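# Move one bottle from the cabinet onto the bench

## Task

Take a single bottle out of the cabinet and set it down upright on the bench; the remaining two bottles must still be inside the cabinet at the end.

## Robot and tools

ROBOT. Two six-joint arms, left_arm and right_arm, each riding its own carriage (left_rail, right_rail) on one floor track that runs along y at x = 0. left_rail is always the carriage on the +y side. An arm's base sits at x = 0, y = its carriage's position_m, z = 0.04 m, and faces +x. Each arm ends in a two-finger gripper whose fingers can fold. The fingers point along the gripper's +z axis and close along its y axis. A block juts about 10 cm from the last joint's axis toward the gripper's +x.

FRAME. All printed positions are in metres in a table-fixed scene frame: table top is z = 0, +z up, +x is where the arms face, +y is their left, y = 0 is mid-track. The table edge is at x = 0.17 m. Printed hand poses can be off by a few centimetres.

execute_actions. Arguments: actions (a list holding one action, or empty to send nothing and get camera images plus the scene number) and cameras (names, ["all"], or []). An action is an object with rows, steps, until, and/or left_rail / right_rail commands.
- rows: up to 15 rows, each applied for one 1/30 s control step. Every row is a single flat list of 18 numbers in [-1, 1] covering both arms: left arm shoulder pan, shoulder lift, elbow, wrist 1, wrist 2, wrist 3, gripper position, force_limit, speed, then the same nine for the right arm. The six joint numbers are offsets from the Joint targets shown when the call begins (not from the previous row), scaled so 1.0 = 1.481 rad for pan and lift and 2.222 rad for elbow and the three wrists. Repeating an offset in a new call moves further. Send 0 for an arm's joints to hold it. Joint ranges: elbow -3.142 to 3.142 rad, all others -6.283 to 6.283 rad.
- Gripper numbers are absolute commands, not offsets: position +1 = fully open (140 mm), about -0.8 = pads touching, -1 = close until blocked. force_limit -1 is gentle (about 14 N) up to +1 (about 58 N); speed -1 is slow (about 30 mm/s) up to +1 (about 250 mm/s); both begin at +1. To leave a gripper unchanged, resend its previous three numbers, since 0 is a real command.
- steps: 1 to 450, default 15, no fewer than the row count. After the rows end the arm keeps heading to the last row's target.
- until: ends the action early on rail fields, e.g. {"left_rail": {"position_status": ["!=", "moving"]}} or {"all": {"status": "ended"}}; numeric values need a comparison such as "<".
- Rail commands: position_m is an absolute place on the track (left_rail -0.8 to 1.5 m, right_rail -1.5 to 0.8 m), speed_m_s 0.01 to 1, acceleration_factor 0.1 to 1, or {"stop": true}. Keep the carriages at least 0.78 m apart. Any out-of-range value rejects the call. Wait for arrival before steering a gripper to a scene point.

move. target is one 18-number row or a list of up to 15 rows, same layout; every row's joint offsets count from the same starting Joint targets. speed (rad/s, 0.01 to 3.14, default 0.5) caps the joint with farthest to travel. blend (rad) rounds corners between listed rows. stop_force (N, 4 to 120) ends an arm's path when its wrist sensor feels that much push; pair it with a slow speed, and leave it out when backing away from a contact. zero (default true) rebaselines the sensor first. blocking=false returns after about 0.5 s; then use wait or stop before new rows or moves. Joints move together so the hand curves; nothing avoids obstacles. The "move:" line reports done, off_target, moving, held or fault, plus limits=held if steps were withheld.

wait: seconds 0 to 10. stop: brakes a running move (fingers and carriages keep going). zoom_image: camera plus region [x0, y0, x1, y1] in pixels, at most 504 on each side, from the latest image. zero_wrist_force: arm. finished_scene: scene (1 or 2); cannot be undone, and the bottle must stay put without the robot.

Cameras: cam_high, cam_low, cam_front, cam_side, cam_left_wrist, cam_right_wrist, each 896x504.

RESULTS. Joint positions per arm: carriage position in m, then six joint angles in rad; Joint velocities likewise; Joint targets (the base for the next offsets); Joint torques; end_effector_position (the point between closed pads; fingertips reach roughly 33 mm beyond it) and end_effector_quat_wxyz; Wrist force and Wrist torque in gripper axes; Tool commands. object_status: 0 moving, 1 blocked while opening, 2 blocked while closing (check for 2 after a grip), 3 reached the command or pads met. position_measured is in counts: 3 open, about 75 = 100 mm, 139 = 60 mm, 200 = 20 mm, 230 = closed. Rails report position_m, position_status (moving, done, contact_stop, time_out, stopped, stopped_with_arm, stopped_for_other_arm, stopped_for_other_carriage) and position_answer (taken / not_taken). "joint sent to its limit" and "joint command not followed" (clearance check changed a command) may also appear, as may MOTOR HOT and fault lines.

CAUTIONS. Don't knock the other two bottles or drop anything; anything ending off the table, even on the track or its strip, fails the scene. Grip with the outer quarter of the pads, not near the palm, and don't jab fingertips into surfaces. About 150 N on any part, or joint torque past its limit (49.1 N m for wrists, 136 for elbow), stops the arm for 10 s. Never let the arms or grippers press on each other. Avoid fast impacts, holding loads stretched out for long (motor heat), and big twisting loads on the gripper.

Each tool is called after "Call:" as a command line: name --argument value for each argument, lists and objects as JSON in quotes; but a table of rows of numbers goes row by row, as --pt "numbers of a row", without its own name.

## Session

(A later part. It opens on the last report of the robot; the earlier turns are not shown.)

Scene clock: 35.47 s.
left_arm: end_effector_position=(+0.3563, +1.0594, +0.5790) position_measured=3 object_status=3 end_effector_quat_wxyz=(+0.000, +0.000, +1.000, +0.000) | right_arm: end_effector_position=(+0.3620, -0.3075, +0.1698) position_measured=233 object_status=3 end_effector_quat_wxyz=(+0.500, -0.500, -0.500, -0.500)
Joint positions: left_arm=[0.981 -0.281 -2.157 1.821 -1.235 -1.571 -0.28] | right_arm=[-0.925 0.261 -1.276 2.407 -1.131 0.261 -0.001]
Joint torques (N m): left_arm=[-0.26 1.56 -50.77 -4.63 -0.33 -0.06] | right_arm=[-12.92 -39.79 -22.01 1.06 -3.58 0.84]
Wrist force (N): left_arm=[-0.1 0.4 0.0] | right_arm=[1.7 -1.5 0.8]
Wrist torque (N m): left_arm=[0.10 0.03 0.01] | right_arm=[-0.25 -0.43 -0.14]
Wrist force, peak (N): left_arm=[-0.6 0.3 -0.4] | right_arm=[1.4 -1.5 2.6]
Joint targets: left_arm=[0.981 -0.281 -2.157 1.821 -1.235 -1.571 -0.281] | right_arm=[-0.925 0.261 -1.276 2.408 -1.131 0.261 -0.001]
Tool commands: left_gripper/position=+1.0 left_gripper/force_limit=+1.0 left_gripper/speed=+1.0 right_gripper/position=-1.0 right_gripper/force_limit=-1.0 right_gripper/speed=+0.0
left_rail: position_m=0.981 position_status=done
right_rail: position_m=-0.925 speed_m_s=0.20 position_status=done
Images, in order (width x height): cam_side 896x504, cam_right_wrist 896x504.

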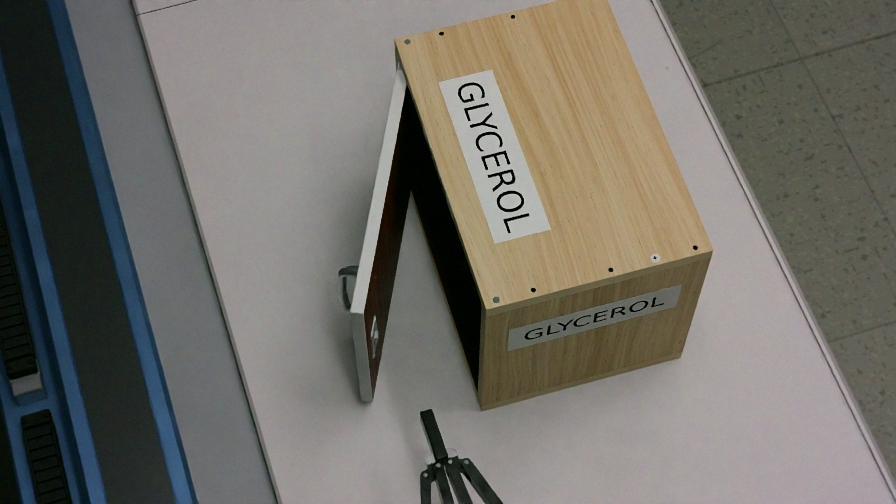

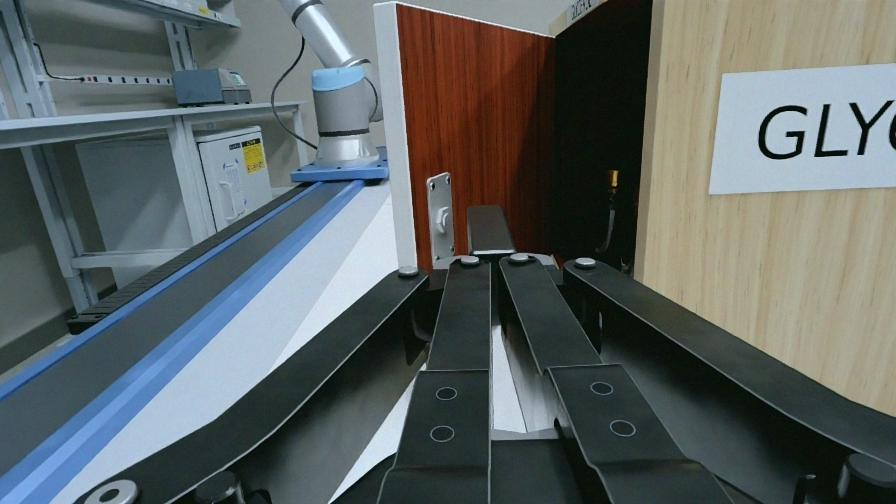

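Call:
move --pt "0 0 0 0 0 0 1 1 1 0.2133 0.0826 -0.0991 0.0441 0.1422 0 -1 -1 0" --pt "0 0 0 0 0 0 1 1 1 0.3983 0.0885 -0.1065 0.0475 0.2655 0 -1 -1 0" --pt "0 0 0 0 0 0 1 1 1 0.5077 0.1617 -0.1985 0.0907 0.3384 0 -1 -1 0" --pt "0 0 0 0 0 0 1 1 1 0.5061 0.2313 -0.2881 0.1339 0.3373 0 -1 -1 0" --speed 0.35 --blend '[0.05,0.05,0.05,0]' --stop_force 40 --cameras '["cam_front","cam_side"]'

Scene clock: 40.03 s.
left_arm: end_effector_position=(+0.3563, +1.0594, +0.5790) position_measured=3 object_status=3 end_effector_quat_wxyz=(+0.000, +0.000, +1.000, +0.000) | right_arm: end_effector_position=(+0.2502, +0.1423, +0.1698) position_measured=233 object_status=3 end_effector_quat_wxyz=(+0.500, -0.500, -0.500, -0.500)
Joint positions: left_arm=[0.981 -0.281 -2.157 1.821 -1.235 -1.571 -0.28] | right_arm=[-0.925 1.011 -0.933 1.767 -0.834 1.011 -0.001]
Joint torques (N m): left_arm=[0.18 1.52 -49.83 -4.63 -0.41 -0.45] | right_arm=[-13.32 -81.48 -40.53 -1.09 -1.96 0.4]
Wrist force (N): left_arm=[0.3 0.3 -0.3] | right_arm=[0.1 -5.3 -3.7]
Wrist torque (N m): left_arm=[0.07 -0.06 0.00] | right_arm=[-0.14 -0.08 -0.20]
Wrist force, peak (N): left_arm=[-0.7 0.1 -0.1] | right_arm=[1.6 2.9 -6.5]
Joint targets: left_arm=[0.981 -0.281 -2.157 1.821 -1.235 -1.571 -0.281] | right_arm=[-0.925 1.011 -0.933 1.767 -0.834 1.011 -0.001]
left_rail: position_m=0.981 position_status=done
right_rail: position_m=-0.925 speed_m_s=0.20 position_status=done
move: done
Images, in order (width x height): cam_front 896x504, cam_side 896x504.

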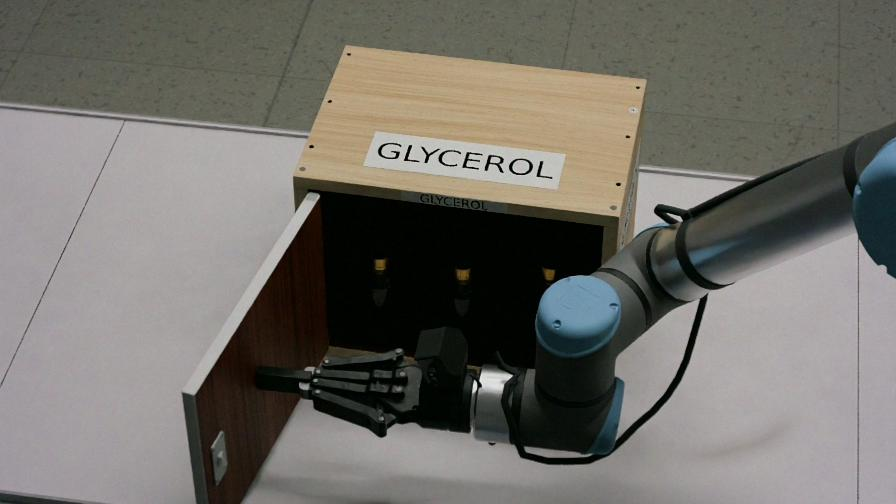

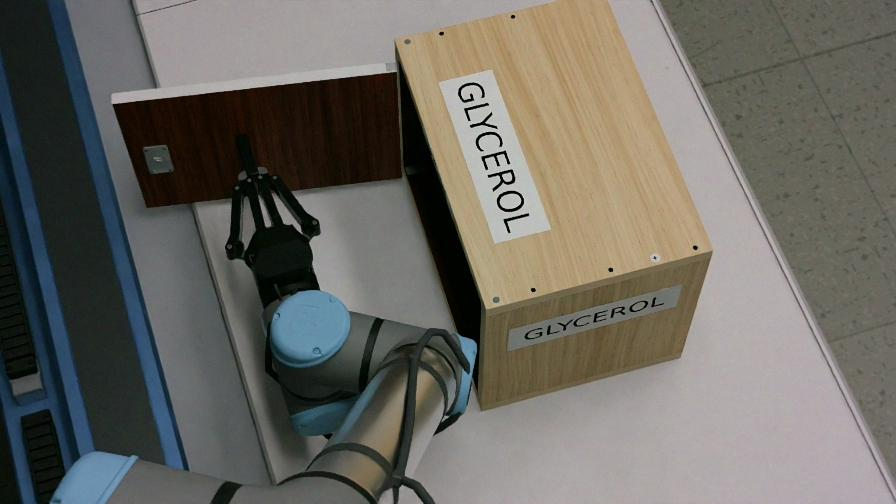

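Call:
move --target '[0,0,0,0,0,0,1,1,1,-0.1099,-0.2403,0.4102,-0.25,0.398,0,-1,-1,0]' --speed 0.8

Call:
execute_actions --actions '[{"right_rail":{"position_m":-0.45,"speed_m_s":0.5},"steps":120,"until":{"right_rail":{"position_status":["!=","moving"]}}}]'

Call:
move --target '[0,0,0,0,0,0,1,1,1,0,0,0,0,0.1571,0,-1,-1,0]' --speed 0.6 --cameras '["cam_right_wrist","cam_front","cam_side"]'

Scene clock: 42.37 s.
left_arm: end_effector_position=(+0.3563, +1.0594, +0.5790) position_measured=3 object_status=3 end_effector_quat_wxyz=(+0.000, +0.000, +1.000, +0.000) | right_arm: end_effector_position=(+0.3451, -0.4344, +0.1271) position_measured=233 object_status=3 end_effector_quat_wxyz=(-0.183, +0.683, +0.183, +0.683)
Joint positions: left_arm=[0.981 -0.281 -2.157 1.821 -1.235 -1.571 -0.28] | right_arm=[-0.925 0.848 -1.289 2.678 -1.389 1.895 -0.001]
Joint torques (N m): left_arm=[2.73 -0.46 -50.22 -4.16 0.02 -0.14] | right_arm=[-15.75 -48.02 -2.24 -5.24 3.86 0.48]
Wrist force (N): left_arm=[-0.1 0.2 0.1] | right_arm=[0.2 -1.3 -0.2]
Wrist torque (N m): left_arm=[0.05 0.02 0.00] | right_arm=[-0.19 -0.11 -0.11]
Wrist force, peak (N): left_arm=[-0.6 0.3 -0.2] | right_arm=[-0.1 -5.4 -3.9]
Joint targets: left_arm=[0.981 -0.281 -2.157 1.821 -1.235 -1.571 -0.281] | right_arm=[-0.925 0.848 -1.289 2.679 -1.389 1.895 -0.001]
left_rail: position_m=0.981 position_status=done
right_rail: position_m=-0.925 speed_m_s=0.20 position_status=done
move: done

Scene clock: 44.33 s.
left_arm: end_effector_position=(+0.3563, +1.0594, +0.5790) position_measured=3 object_status=3 end_effector_quat_wxyz=(+0.000, +0.000, +1.000, +0.000) | right_arm: end_effector_position=(+0.3451, +0.0403, +0.1271) position_measured=233 object_status=3 end_effector_quat_wxyz=(-0.183, +0.683, +0.183, +0.683)
Joint positions: left_arm=[0.981 -0.281 -2.157 1.821 -1.235 -1.571 -0.28] | right_arm=[-0.45 0.848 -1.289 2.679 -1.389 1.895 -0.001]
Joint torques (N m): left_arm=[-1.99 1.58 -50.18 -4.47 -0.76 -0.24] | right_arm=[-8.31 -43.93 -5.77 -3.46 -1.69 -0.16]
Wrist force (N): left_arm=[-0.1 0.2 -0.2] | right_arm=[0.1 -1.1 0.1]
Wrist torque (N m): left_arm=[0.05 0.03 0.00] | right_arm=[-0.13 -0.08 -0.11]
Wrist force, peak (N): left_arm=[-0.7 0.2 -0.1] | right_arm=[-0.1 -2.5 0.9]
Joint targets: left_arm=[0.981 -0.281 -2.157 1.821 -1.235 -1.571 -0.281] | right_arm=[-0.450 0.848 -1.289 2.679 -1.389 1.895 -0.001]
Tool commands: left_gripper/position=+1.0 left_gripper/force_limit=+1.0 left_gripper/speed=+1.0 right_gripper/position=-1.0 right_gripper/force_limit=-1.0 right_gripper/speed=+0.0
left_rail: position_m=0.981 position_status=done
right_rail: position_m=-0.450 speed_m_s=0.50 position_status=done

Scene clock: 45.67 s.
left_arm: end_effector_position=(+0.3563, +1.0594, +0.5790) position_measured=3 object_status=3 end_effector_quat_wxyz=(+0.000, +0.000, +1.000, +0.000) | right_arm: end_effector_position=(+0.3855, -0.0707, +0.1271) position_measured=233 object_status=3 end_effector_quat_wxyz=(-0.061, +0.705, +0.062, +0.704)
Joint positions: left_arm=[0.981 -0.281 -2.157 1.821 -1.235 -1.571 -0.28] | right_arm=[-0.45 0.848 -1.289 2.679 -1.389 2.244 -0.001]
Joint torques (N m): left_arm=[1.6 2.6 -50.15 -4.14 -0.28 0.19] | right_arm=[-8.58 -42.18 -5.44 -2.26 3.3 0.14]
Wrist force (N): left_arm=[-0.4 0.2 -0.3] | right_arm=[-0.2 -1.6 0.1]
Wrist torque (N m): left_arm=[0.04 0.08 0.00] | right_arm=[-0.26 -0.03 -0.11]
Wrist force, peak (N): left_arm=[-0.4 0.2 -0.5] | right_arm=[0.1 -2.0 0.1]
Joint targets: left_arm=[0.981 -0.281 -2.157 1.821 -1.235 -1.571 -0.281] | right_arm=[-0.450 0.848 -1.289 2.679 -1.389 2.244 -0.001]
left_rail: position_m=0.981 position_status=done
right_rail: position_m=-0.450 speed_m_s=0.50 position_status=done
move: done
Images, in order (width x height): cam_front 896x504, cam_side 896x504, cam_right_wrist 896x504.

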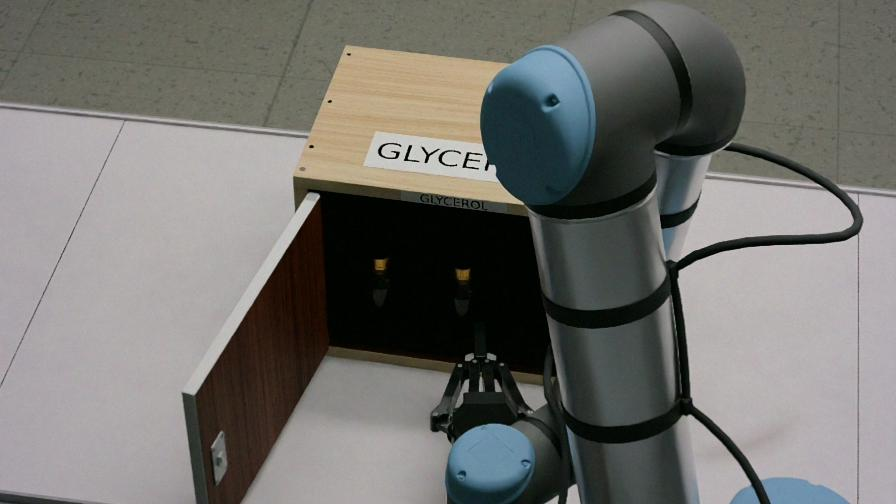

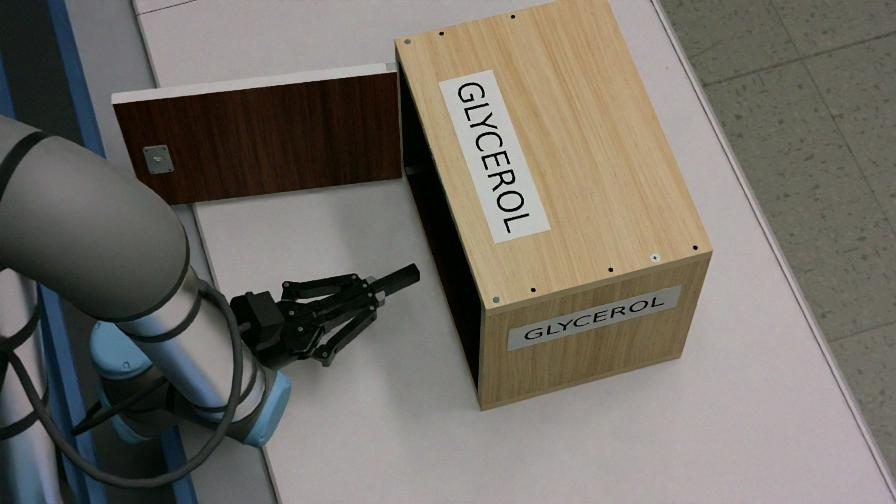

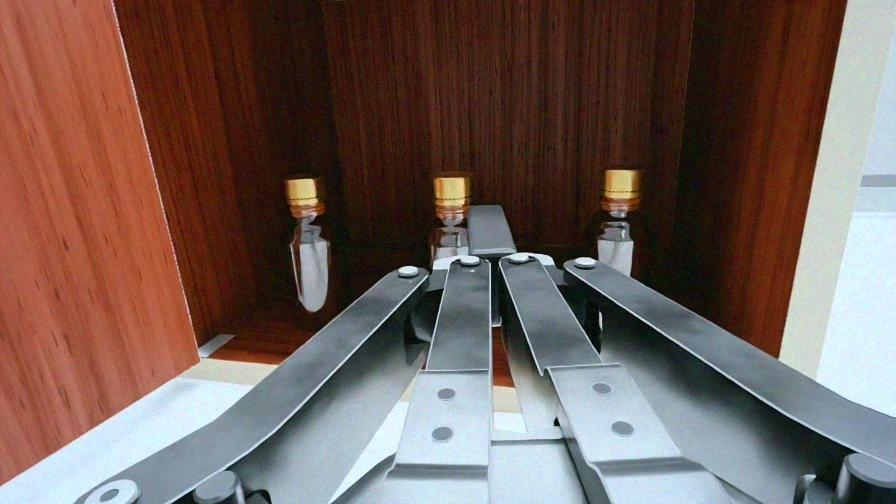

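Call:
execute_actions --actions '[{"rows":[[0,0,0,0,0,0,1,1,1,0,0,0,0,0,0,0.25,-1,0]],"right_rail":{"position_m":-0.4225,"speed_m_s":0.1},"steps":45}]'

Call:
move --target '[0,0,0,0,0,0,1,1,1,-0.1092,0.0086,-0.0154,0.0092,-0.0726,0,0.25,-1,0]' --speed 0.12 --stop_force 10 --cameras '["cam_right_wrist","cam_side"]'

Scene clock: 47.87 s.
left_arm: end_effector_position=(+0.3563, +1.0594, +0.5790) position_measured=3 object_status=3 end_effector_quat_wxyz=(+0.000, +0.000, +1.000, +0.000) | right_arm: end_effector_position=(+0.3855, -0.0433, +0.1271) position_measured=98 object_status=3 end_effector_quat_wxyz=(-0.061, +0.705, +0.062, +0.704)
Joint positions: left_arm=[0.981 -0.281 -2.157 1.821 -1.235 -1.571 -0.28] | right_arm=[-0.422 0.848 -1.289 2.679 -1.389 2.244 -0.001]
Joint torques (N m): left_arm=[0.41 0.81 -49.35 -4.5 0.11 0.01] | right_arm=[-2 -36.08 -6.66 -2.7 -0.41 0.13]
Wrist force (N): left_arm=[-0.1 0.1 0.0] | right_arm=[0.2 -1.4 0.1]
Wrist torque (N m): left_arm=[0.02 0.01 0.00] | right_arm=[-0.20 -0.09 -0.12]
Wrist force, peak (N): left_arm=[-0.6 0.2 -0.5] | right_arm=[0.0 -2.9 0.5]
Joint targets: left_arm=[0.981 -0.281 -2.157 1.821 -1.235 -1.571 -0.281] | right_arm=[-0.422 0.848 -1.289 2.679 -1.389 2.244 -0.001]
left_rail: position_m=0.981 position_status=done
right_rail: position_m=-0.422 speed_m_s=0.10 position_status=done

Scene clock: 50.37 s.
left_arm: end_effector_position=(+0.3563, +1.0594, +0.5790) position_measured=3 object_status=3 end_effector_quat_wxyz=(+0.000, +0.000, +1.000, +0.000) | right_arm: end_effector_position=(+0.4517, -0.0432, +0.1276) position_measured=98 object_status=3 end_effector_quat_wxyz=(-0.061, +0.704, +0.062, +0.705)
Joint positions: left_arm=[0.981 -0.281 -2.157 1.821 -1.235 -1.571 -0.28] | right_arm=[-0.422 0.686 -1.277 2.645 -1.369 2.083 -0.001]
Joint torques (N m): left_arm=[-4.13 2.53 -49.77 -4.67 0 0.04] | right_arm=[-13.24 -27.31 -17.59 -0.66 -3.65 -0.25]
Wrist force (N): left_arm=[-0.2 -0.2 -0.1] | right_arm=[-0.5 -1.7 -0.1]
Wrist torque (N m): left_arm=[-0.04 0.04 0.00] | right_arm=[-0.36 0.07 -0.14]
Wrist force, peak (N): left_arm=[-0.5 0.4 -0.3] | right_arm=[-0.3 -1.9 -0.2]
Joint targets: left_arm=[0.981 -0.281 -2.157 1.821 -1.235 -1.571 -0.281] | right_arm=[-0.422 0.686 -1.277 2.645 -1.369 2.083 -0.001]
left_rail: position_m=0.981 position_status=done
right_rail: position_m=-0.422 speed_m_s=0.10 position_status=done
move: done
Images, in order (width x height): cam_side 896x504, cam_right_wrist 896x504.

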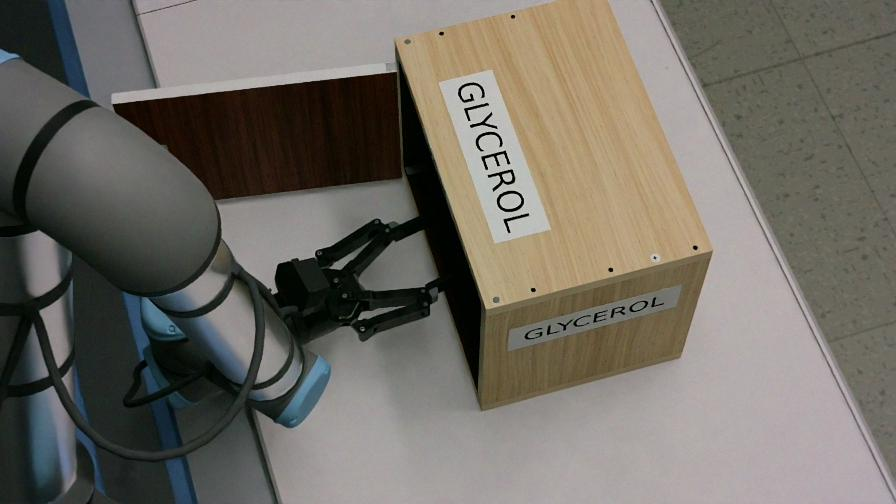

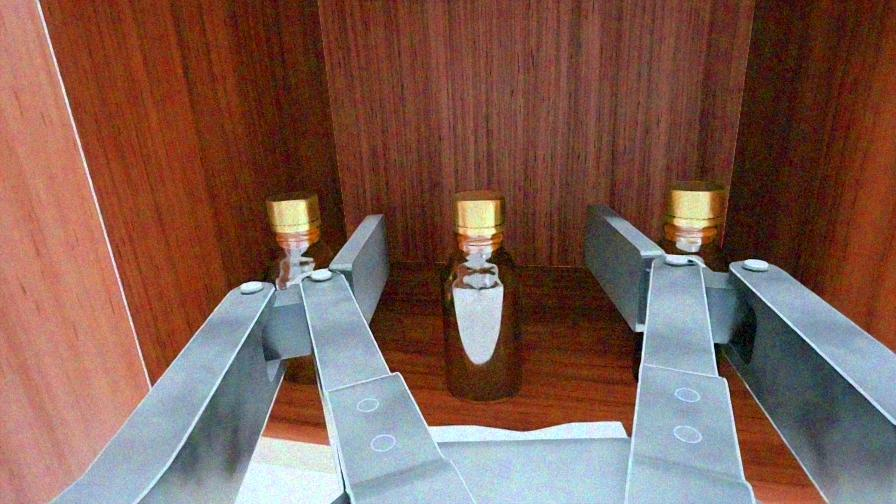

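Call:
move --target '[0,0,0,0,0,0,1,1,1,-0.0568,0.0183,-0.0293,0.0176,-0.0382,0,0.25,-1,0]' --speed 0.1 --stop_force 10 --cameras '["cam_right_wrist"]'

Scene clock: 54.53 s.
left_arm: end_effector_position=(+0.3563, +1.0594, +0.5790) position_measured=3 object_status=3 end_effector_quat_wxyz=(+0.000, +0.000, +1.000, +0.000) | right_arm: end_effector_position=(+0.5085, -0.0330, +0.1270) position_measured=98 object_status=3 end_effector_quat_wxyz=(-0.061, +0.705, +0.062, +0.704)
Joint positions: left_arm=[0.981 -0.281 -2.157 1.821 -1.235 -1.571 -0.28] | right_arm=[-0.422 0.602 -1.249 2.579 -1.329 1.998 -0.001]
Joint torques (N m): left_arm=[-0.14 3.56 -49.54 -4.42 -0.2 -0.06] | right_arm=[-12.63 -34.82 -20.52 -0.41 -4.21 -0.75]
Wrist force (N): left_arm=[0.1 0.2 0.1] | right_arm=[0.0 -1.7 -0.4]
Wrist torque (N m): left_arm=[0.06 -0.01 0.00] | right_arm=[-0.32 0.03 -0.12]
Wrist force, peak (N): left_arm=[0.0 0.4 -0.6] | right_arm=[-0.2 -1.8 -0.4]
Joint targets: left_arm=[0.981 -0.281 -2.157 1.821 -1.235 -1.571 -0.281] | right_arm=[-0.422 0.602 -1.249 2.579 -1.329 1.998 -0.001]
left_rail: position_m=0.981 position_status=done
right_rail: position_m=-0.422 speed_m_s=0.10 position_status=done
move: done
Images, in order (width x height): cam_right_wrist 896x504.

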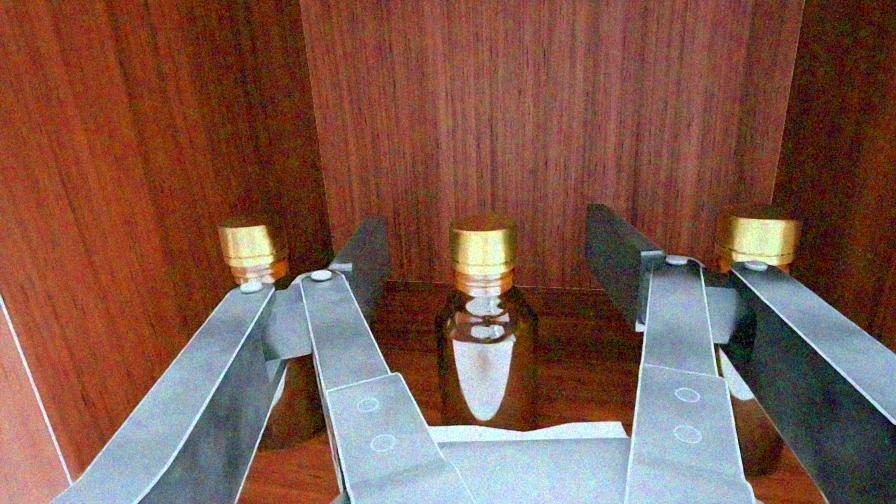

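Matches the scene‑1 grip view (cap 66 px, same row). Close.

Call:
execute_actions --actions '[{"rows":[[0,0,0,0,0,0,1,1,1,0,0,0,0,0,0,-1,-0.2,-1]],"steps":75}]' --cameras '["cam_right_wrist"]'

Scene clock: 57.37 s.
left_arm: end_effector_position=(+0.3563, +1.0594, +0.5790) position_measured=3 object_status=3 end_effector_quat_wxyz=(+0.000, +0.000, +1.000, +0.000) | right_arm: end_effector_position=(+0.5085, -0.0330, +0.1270) position_measured=188 object_status=2 end_effector_quat_wxyz=(-0.061, +0.705, +0.062, +0.704)
Joint positions: left_arm=[0.981 -0.281 -2.157 1.821 -1.235 -1.571 -0.28] | right_arm=[-0.422 0.602 -1.249 2.579 -1.329 1.998 -0.001]
Joint torques (N m): left_arm=[-0.22 0.93 -48.08 -4.44 -0.54 -0.29] | right_arm=[-11.93 -41.93 -17.89 -4.67 -1.07 -0.67]
Wrist force (N): left_arm=[-0.3 -0.1 -0.2] | right_arm=[-2.0 -1.3 -0.3]
Wrist torque (N m): left_arm=[-0.02 0.06 0.00] | right_arm=[-0.26 -0.02 -0.14]
Wrist force, peak (N): left_arm=[-0.5 0.3 -0.5] | right_arm=[-2.3 -1.6 -0.3]
Joint targets: left_arm=[0.981 -0.281 -2.157 1.821 -1.235 -1.571 -0.281] | right_arm=[-0.422 0.602 -1.249 2.579 -1.329 1.998 -0.001]
left_rail: position_m=0.981 position_status=done
right_rail: position_m=-0.422 speed_m_s=0.10 position_status=done
Images, in order (width x height): cam_right_wrist 896x504.

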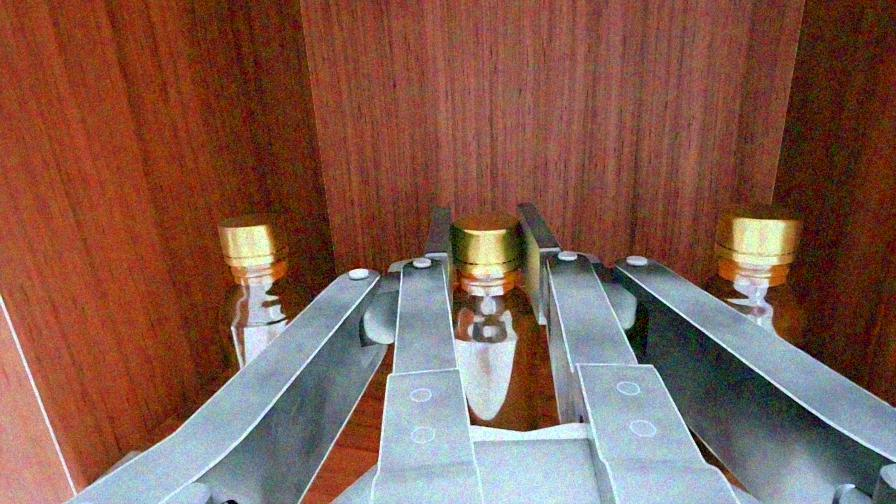

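Call:
move --pt "0 0 0 0 0 0 1 1 1 0 -0.0404 -0.0013 0.0278 0 0 -1 -0.2 -1" --pt "0 0 0 0 0 0 1 1 1 0.0641 -0.0653 0.0304 0.0126 0.0429 0 -1 -0.2 -1" --pt "0 0 0 0 0 0 1 1 1 0.1495 -0.0826 0.052 0.0026 0.0998 0 -1 -0.2 -1" --pt "0 0 0 0 0 0 1 1 1 0.1495 -0.0826 0.052 0.0026 0.0212 0 -1 -0.2 -1" --speed '[0.1,0.22,0.22,0.25]' --blend '[0,0.03,0,0]' --cameras '["cam_right_wrist","cam_side","cam_front"]'

Scene clock: 61.83 s.
left_arm: end_effector_position=(+0.3563, +1.0594, +0.5790) position_measured=3 object_status=3 end_effector_quat_wxyz=(+0.000, +0.000, +1.000, +0.000) | right_arm: end_effector_position=(+0.3699, +0.0039, +0.1475) position_measured=188 object_status=2 end_effector_quat_wxyz=(-0.123, +0.696, +0.123, +0.697)
Joint positions: left_arm=[0.981 -0.281 -2.157 1.821 -1.235 -1.571 -0.28] | right_arm=[-0.422 0.824 -1.372 2.695 -1.324 2.046 -0.001]
Joint torques (N m): left_arm=[-1.24 5.15 -50.47 -4.86 -0.37 -0.73] | right_arm=[15.63 -44.61 -6.08 -6.06 -3.89 -1]
Wrist force (N): left_arm=[-0.3 0.3 0.3] | right_arm=[-2.6 -1.5 0.3]
Wrist torque (N m): left_arm=[0.07 0.07 0.00] | right_arm=[-0.28 -0.09 -0.06]
Wrist force, peak (N): left_arm=[-0.6 0.5 -0.5] | right_arm=[-2.4 -1.9 2.4]
Joint targets: left_arm=[0.981 -0.281 -2.157 1.821 -1.235 -1.571 -0.281] | right_arm=[-0.422 0.824 -1.372 2.695 -1.324 2.045 -0.001]
left_rail: position_m=0.981 position_status=done
right_rail: position_m=-0.422 speed_m_s=0.10 position_status=done
move: done
Images, in order (width x height): cam_front 896x504, cam_side 896x504, cam_right_wrist 896x504.

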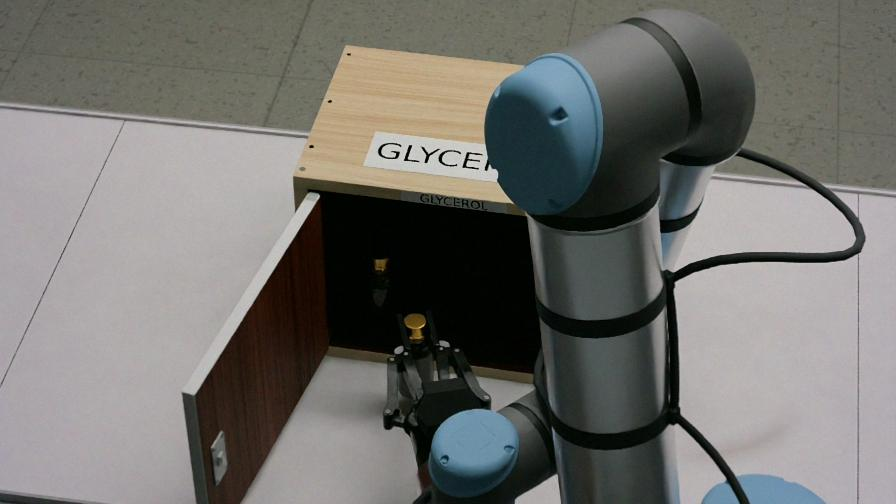

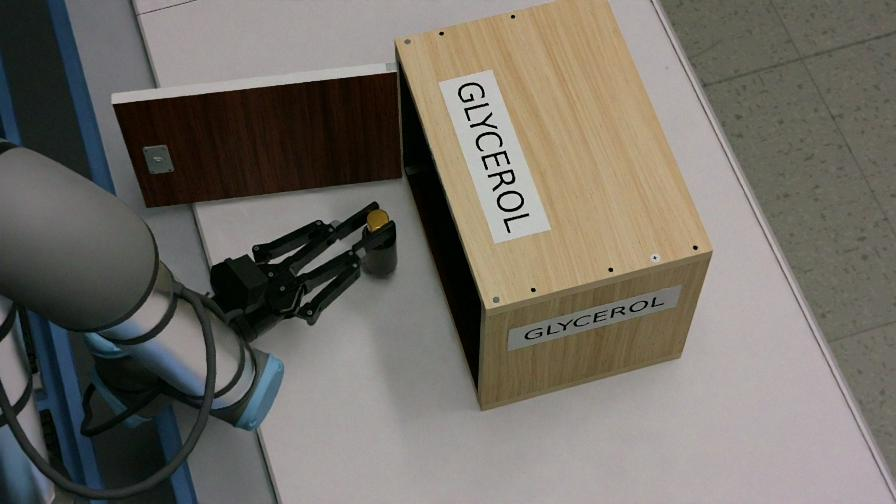

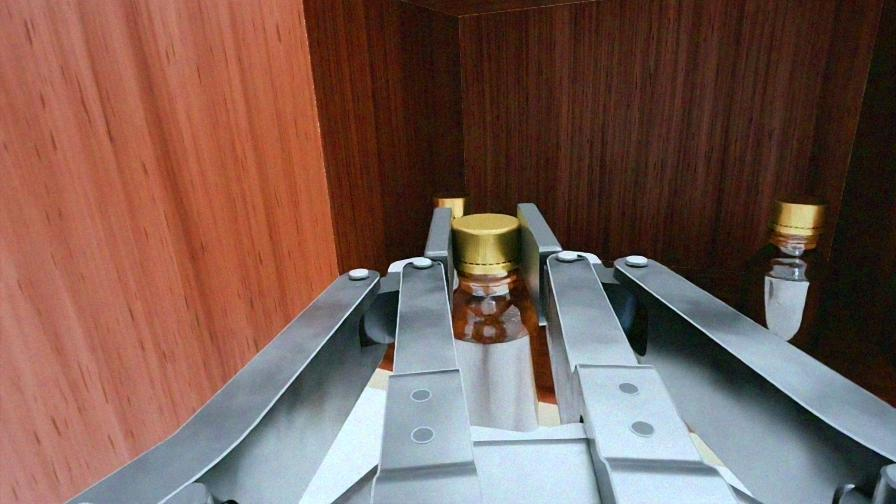

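Call:
move --target '[0,0,0,0,0,0,1,1,1,0,0.1201,0.0029,-0.0825,0,0,-1,-0.2,-1]' --speed 0.08 --stop_force 5 --cameras '["cam_side"]'

Call:
execute_actions --actions '[{"rows":[[0,0,0,0,0,0,1,1,1,0,0,0,0,0,0,0.1,-1,-1]],"steps":55}]' --cameras '["cam_right_wrist","cam_side"]'

Scene clock: 65.20 s.
left_arm: end_effector_position=(+0.3563, +1.0594, +0.5790) position_measured=3 object_status=3 end_effector_quat_wxyz=(+0.000, +0.000, +1.000, +0.000) | right_arm: end_effector_position=(+0.3704, +0.0046, +0.1085) position_measured=188 object_status=2 end_effector_quat_wxyz=(-0.123, +0.696, +0.123, +0.696)
Joint positions: left_arm=[0.981 -0.281 -2.157 1.821 -1.235 -1.571 -0.28] | right_arm=[-0.422 0.824 -1.226 2.7 -1.474 2.045 -0.001]
Joint torques (N m): left_arm=[-0.85 4.76 -47.67 -4.86 -0.04 -0.52] | right_arm=[10.38 -51.39 -15.62 -2.13 0.48 -1.02]
Wrist force (N): left_arm=[-0.3 0.2 -0.1] | right_arm=[-2.6 -2.5 0.3]
Wrist torque (N m): left_arm=[0.05 0.06 0.01] | right_arm=[-0.48 -0.14 -0.04]
Wrist force, peak (N): left_arm=[0.1 0.7 -0.5] | right_arm=[13.2 -2.9 -1.1]
Joint targets: left_arm=[0.981 -0.281 -2.157 1.821 -1.235 -1.571 -0.281] | right_arm=[-0.422 0.824 -1.226 2.700 -1.474 2.045 -0.001]
left_rail: position_m=0.981 position_status=done
right_rail: position_m=-0.422 speed_m_s=0.10 position_status=done
move: contact (right_arm); right_arm: the wrist 1 is farthest, 0.033 rad from its target
Images, in order (width x height): cam_side 896x504.

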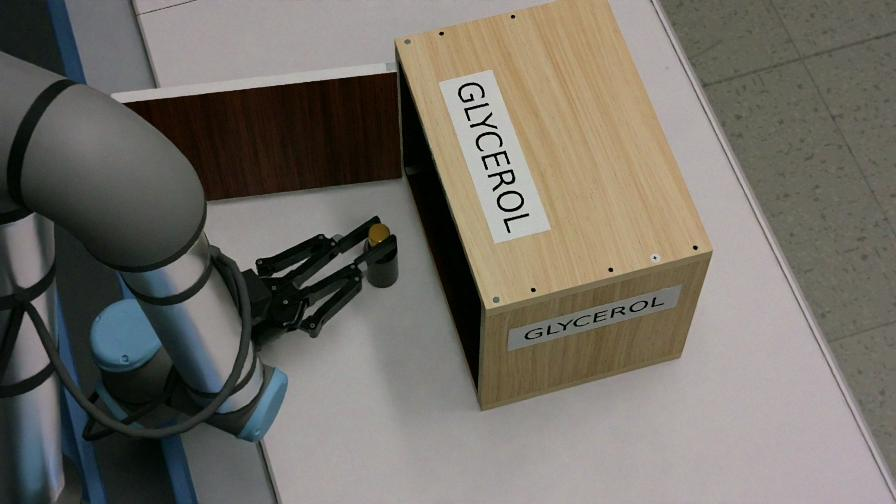

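Scene clock: 67.23 s.
left_arm: end_effector_position=(+0.3563, +1.0594, +0.5790) position_measured=3 object_status=3 end_effector_quat_wxyz=(+0.000, +0.000, +1.000, +0.000) | right_arm: end_effector_position=(+0.3704, +0.0046, +0.1085) position_measured=117 object_status=3 end_effector_quat_wxyz=(-0.123, +0.696, +0.123, +0.696)
Joint positions: left_arm=[0.981 -0.281 -2.157 1.821 -1.235 -1.571 -0.28] | right_arm=[-0.422 0.824 -1.226 2.7 -1.474 2.045 -0.001]
Joint torques (N m): left_arm=[-2.7 2.07 -48.87 -4.17 -0.56 -0.67] | right_arm=[11.88 -41.75 -14.7 -1.58 0.85 -0.96]
Wrist force (N): left_arm=[-0.5 0.0 0.0] | right_arm=[0.1 -2.6 0.2]
Wrist torque (N m): left_arm=[0.00 0.11 0.00] | right_arm=[-0.50 -0.07 -0.04]
Wrist force, peak (N): left_arm=[-0.7 0.1 -0.1] | right_arm=[-2.5 -2.9 0.5]
Joint targets: left_arm=[0.981 -0.281 -2.157 1.821 -1.235 -1.571 -0.281] | right_arm=[-0.422 0.824 -1.226 2.700 -1.474 2.045 -0.001]
left_rail: position_m=0.981 position_status=done
right_rail: position_m=-0.422 speed_m_s=0.10 position_status=done
Images, in order (width x height): cam_side 896x504, cam_right_wrist 896x504.

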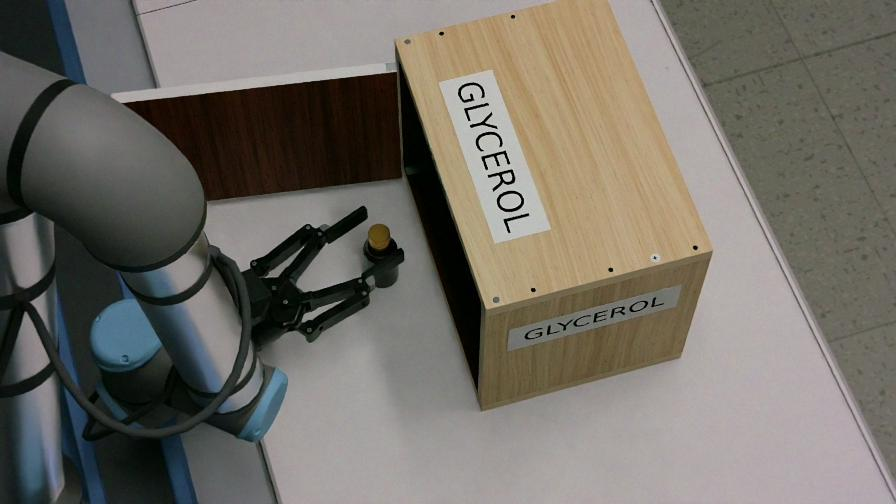

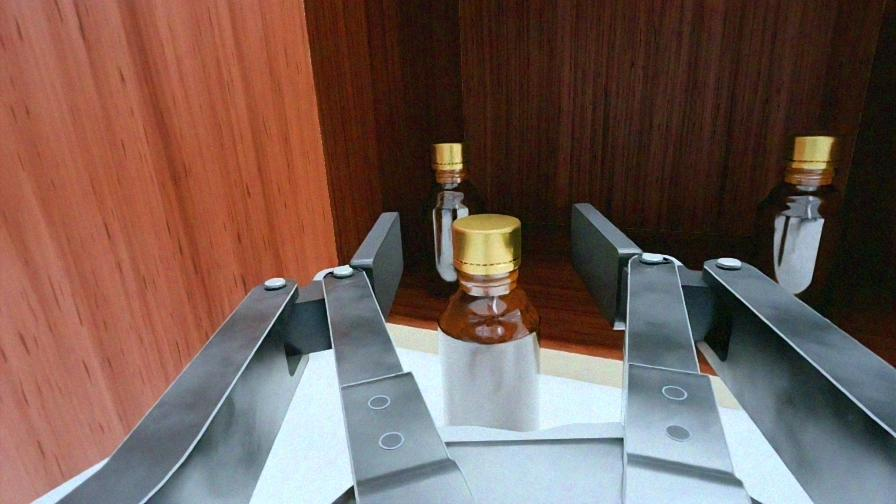

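Raise: lift −.4755→−.3211; elbow −.0679→−.0306; w1 .5434→.2446.

Call:
move --target '[0,0,0,0,0,0,1,1,1,0,-0.3211,-0.0306,0.2446,0,0,0.1,-1,-1]' --speed 0.35 --cameras '["cam_side"]'

Scene clock: 69.70 s.
left_arm: end_effector_position=(+0.3563, +1.0594, +0.5790) position_measured=3 object_status=3 end_effector_quat_wxyz=(+0.000, +0.000, +1.000, +0.000) | right_arm: end_effector_position=(+0.3700, +0.0041, +0.2498) position_measured=117 object_status=3 end_effector_quat_wxyz=(-0.123, +0.696, +0.123, +0.696)
Joint positions: left_arm=[0.981 -0.281 -2.157 1.821 -1.235 -1.571 -0.28] | right_arm=[-0.422 0.824 -1.701 2.632 -0.931 2.045 -0.001]
Joint torques (N m): left_arm=[-1.16 0.94 -49.06 -4.52 -0.29 -0.6] | right_arm=[10.93 -29.56 -36.29 -0.99 0.83 -1.06]
Wrist force (N): left_arm=[-0.2 0.0 -0.3] | right_arm=[-0.2 -2.8 0.3]
Wrist torque (N m): left_arm=[0.00 0.05 0.01] | right_arm=[-0.51 -0.01 -0.09]
Wrist force, peak (N): left_arm=[-0.4 0.1 -0.6] | right_arm=[-0.5 -3.1 0.4]
Joint targets: left_arm=[0.981 -0.281 -2.157 1.821 -1.235 -1.571 -0.281] | right_arm=[-0.422 0.824 -1.702 2.632 -0.930 2.045 -0.001]
left_rail: position_m=0.981 position_status=done
right_rail: position_m=-0.422 speed_m_s=0.10 position_status=done
move: done
Images, in order (width x height): cam_side 896x504.

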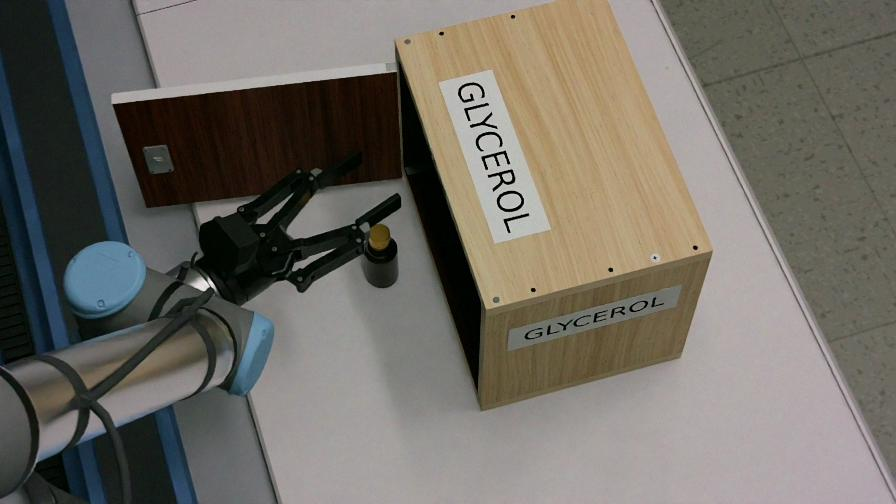

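Call:
finished_scene --scene 2

The scene is finished: the task was done.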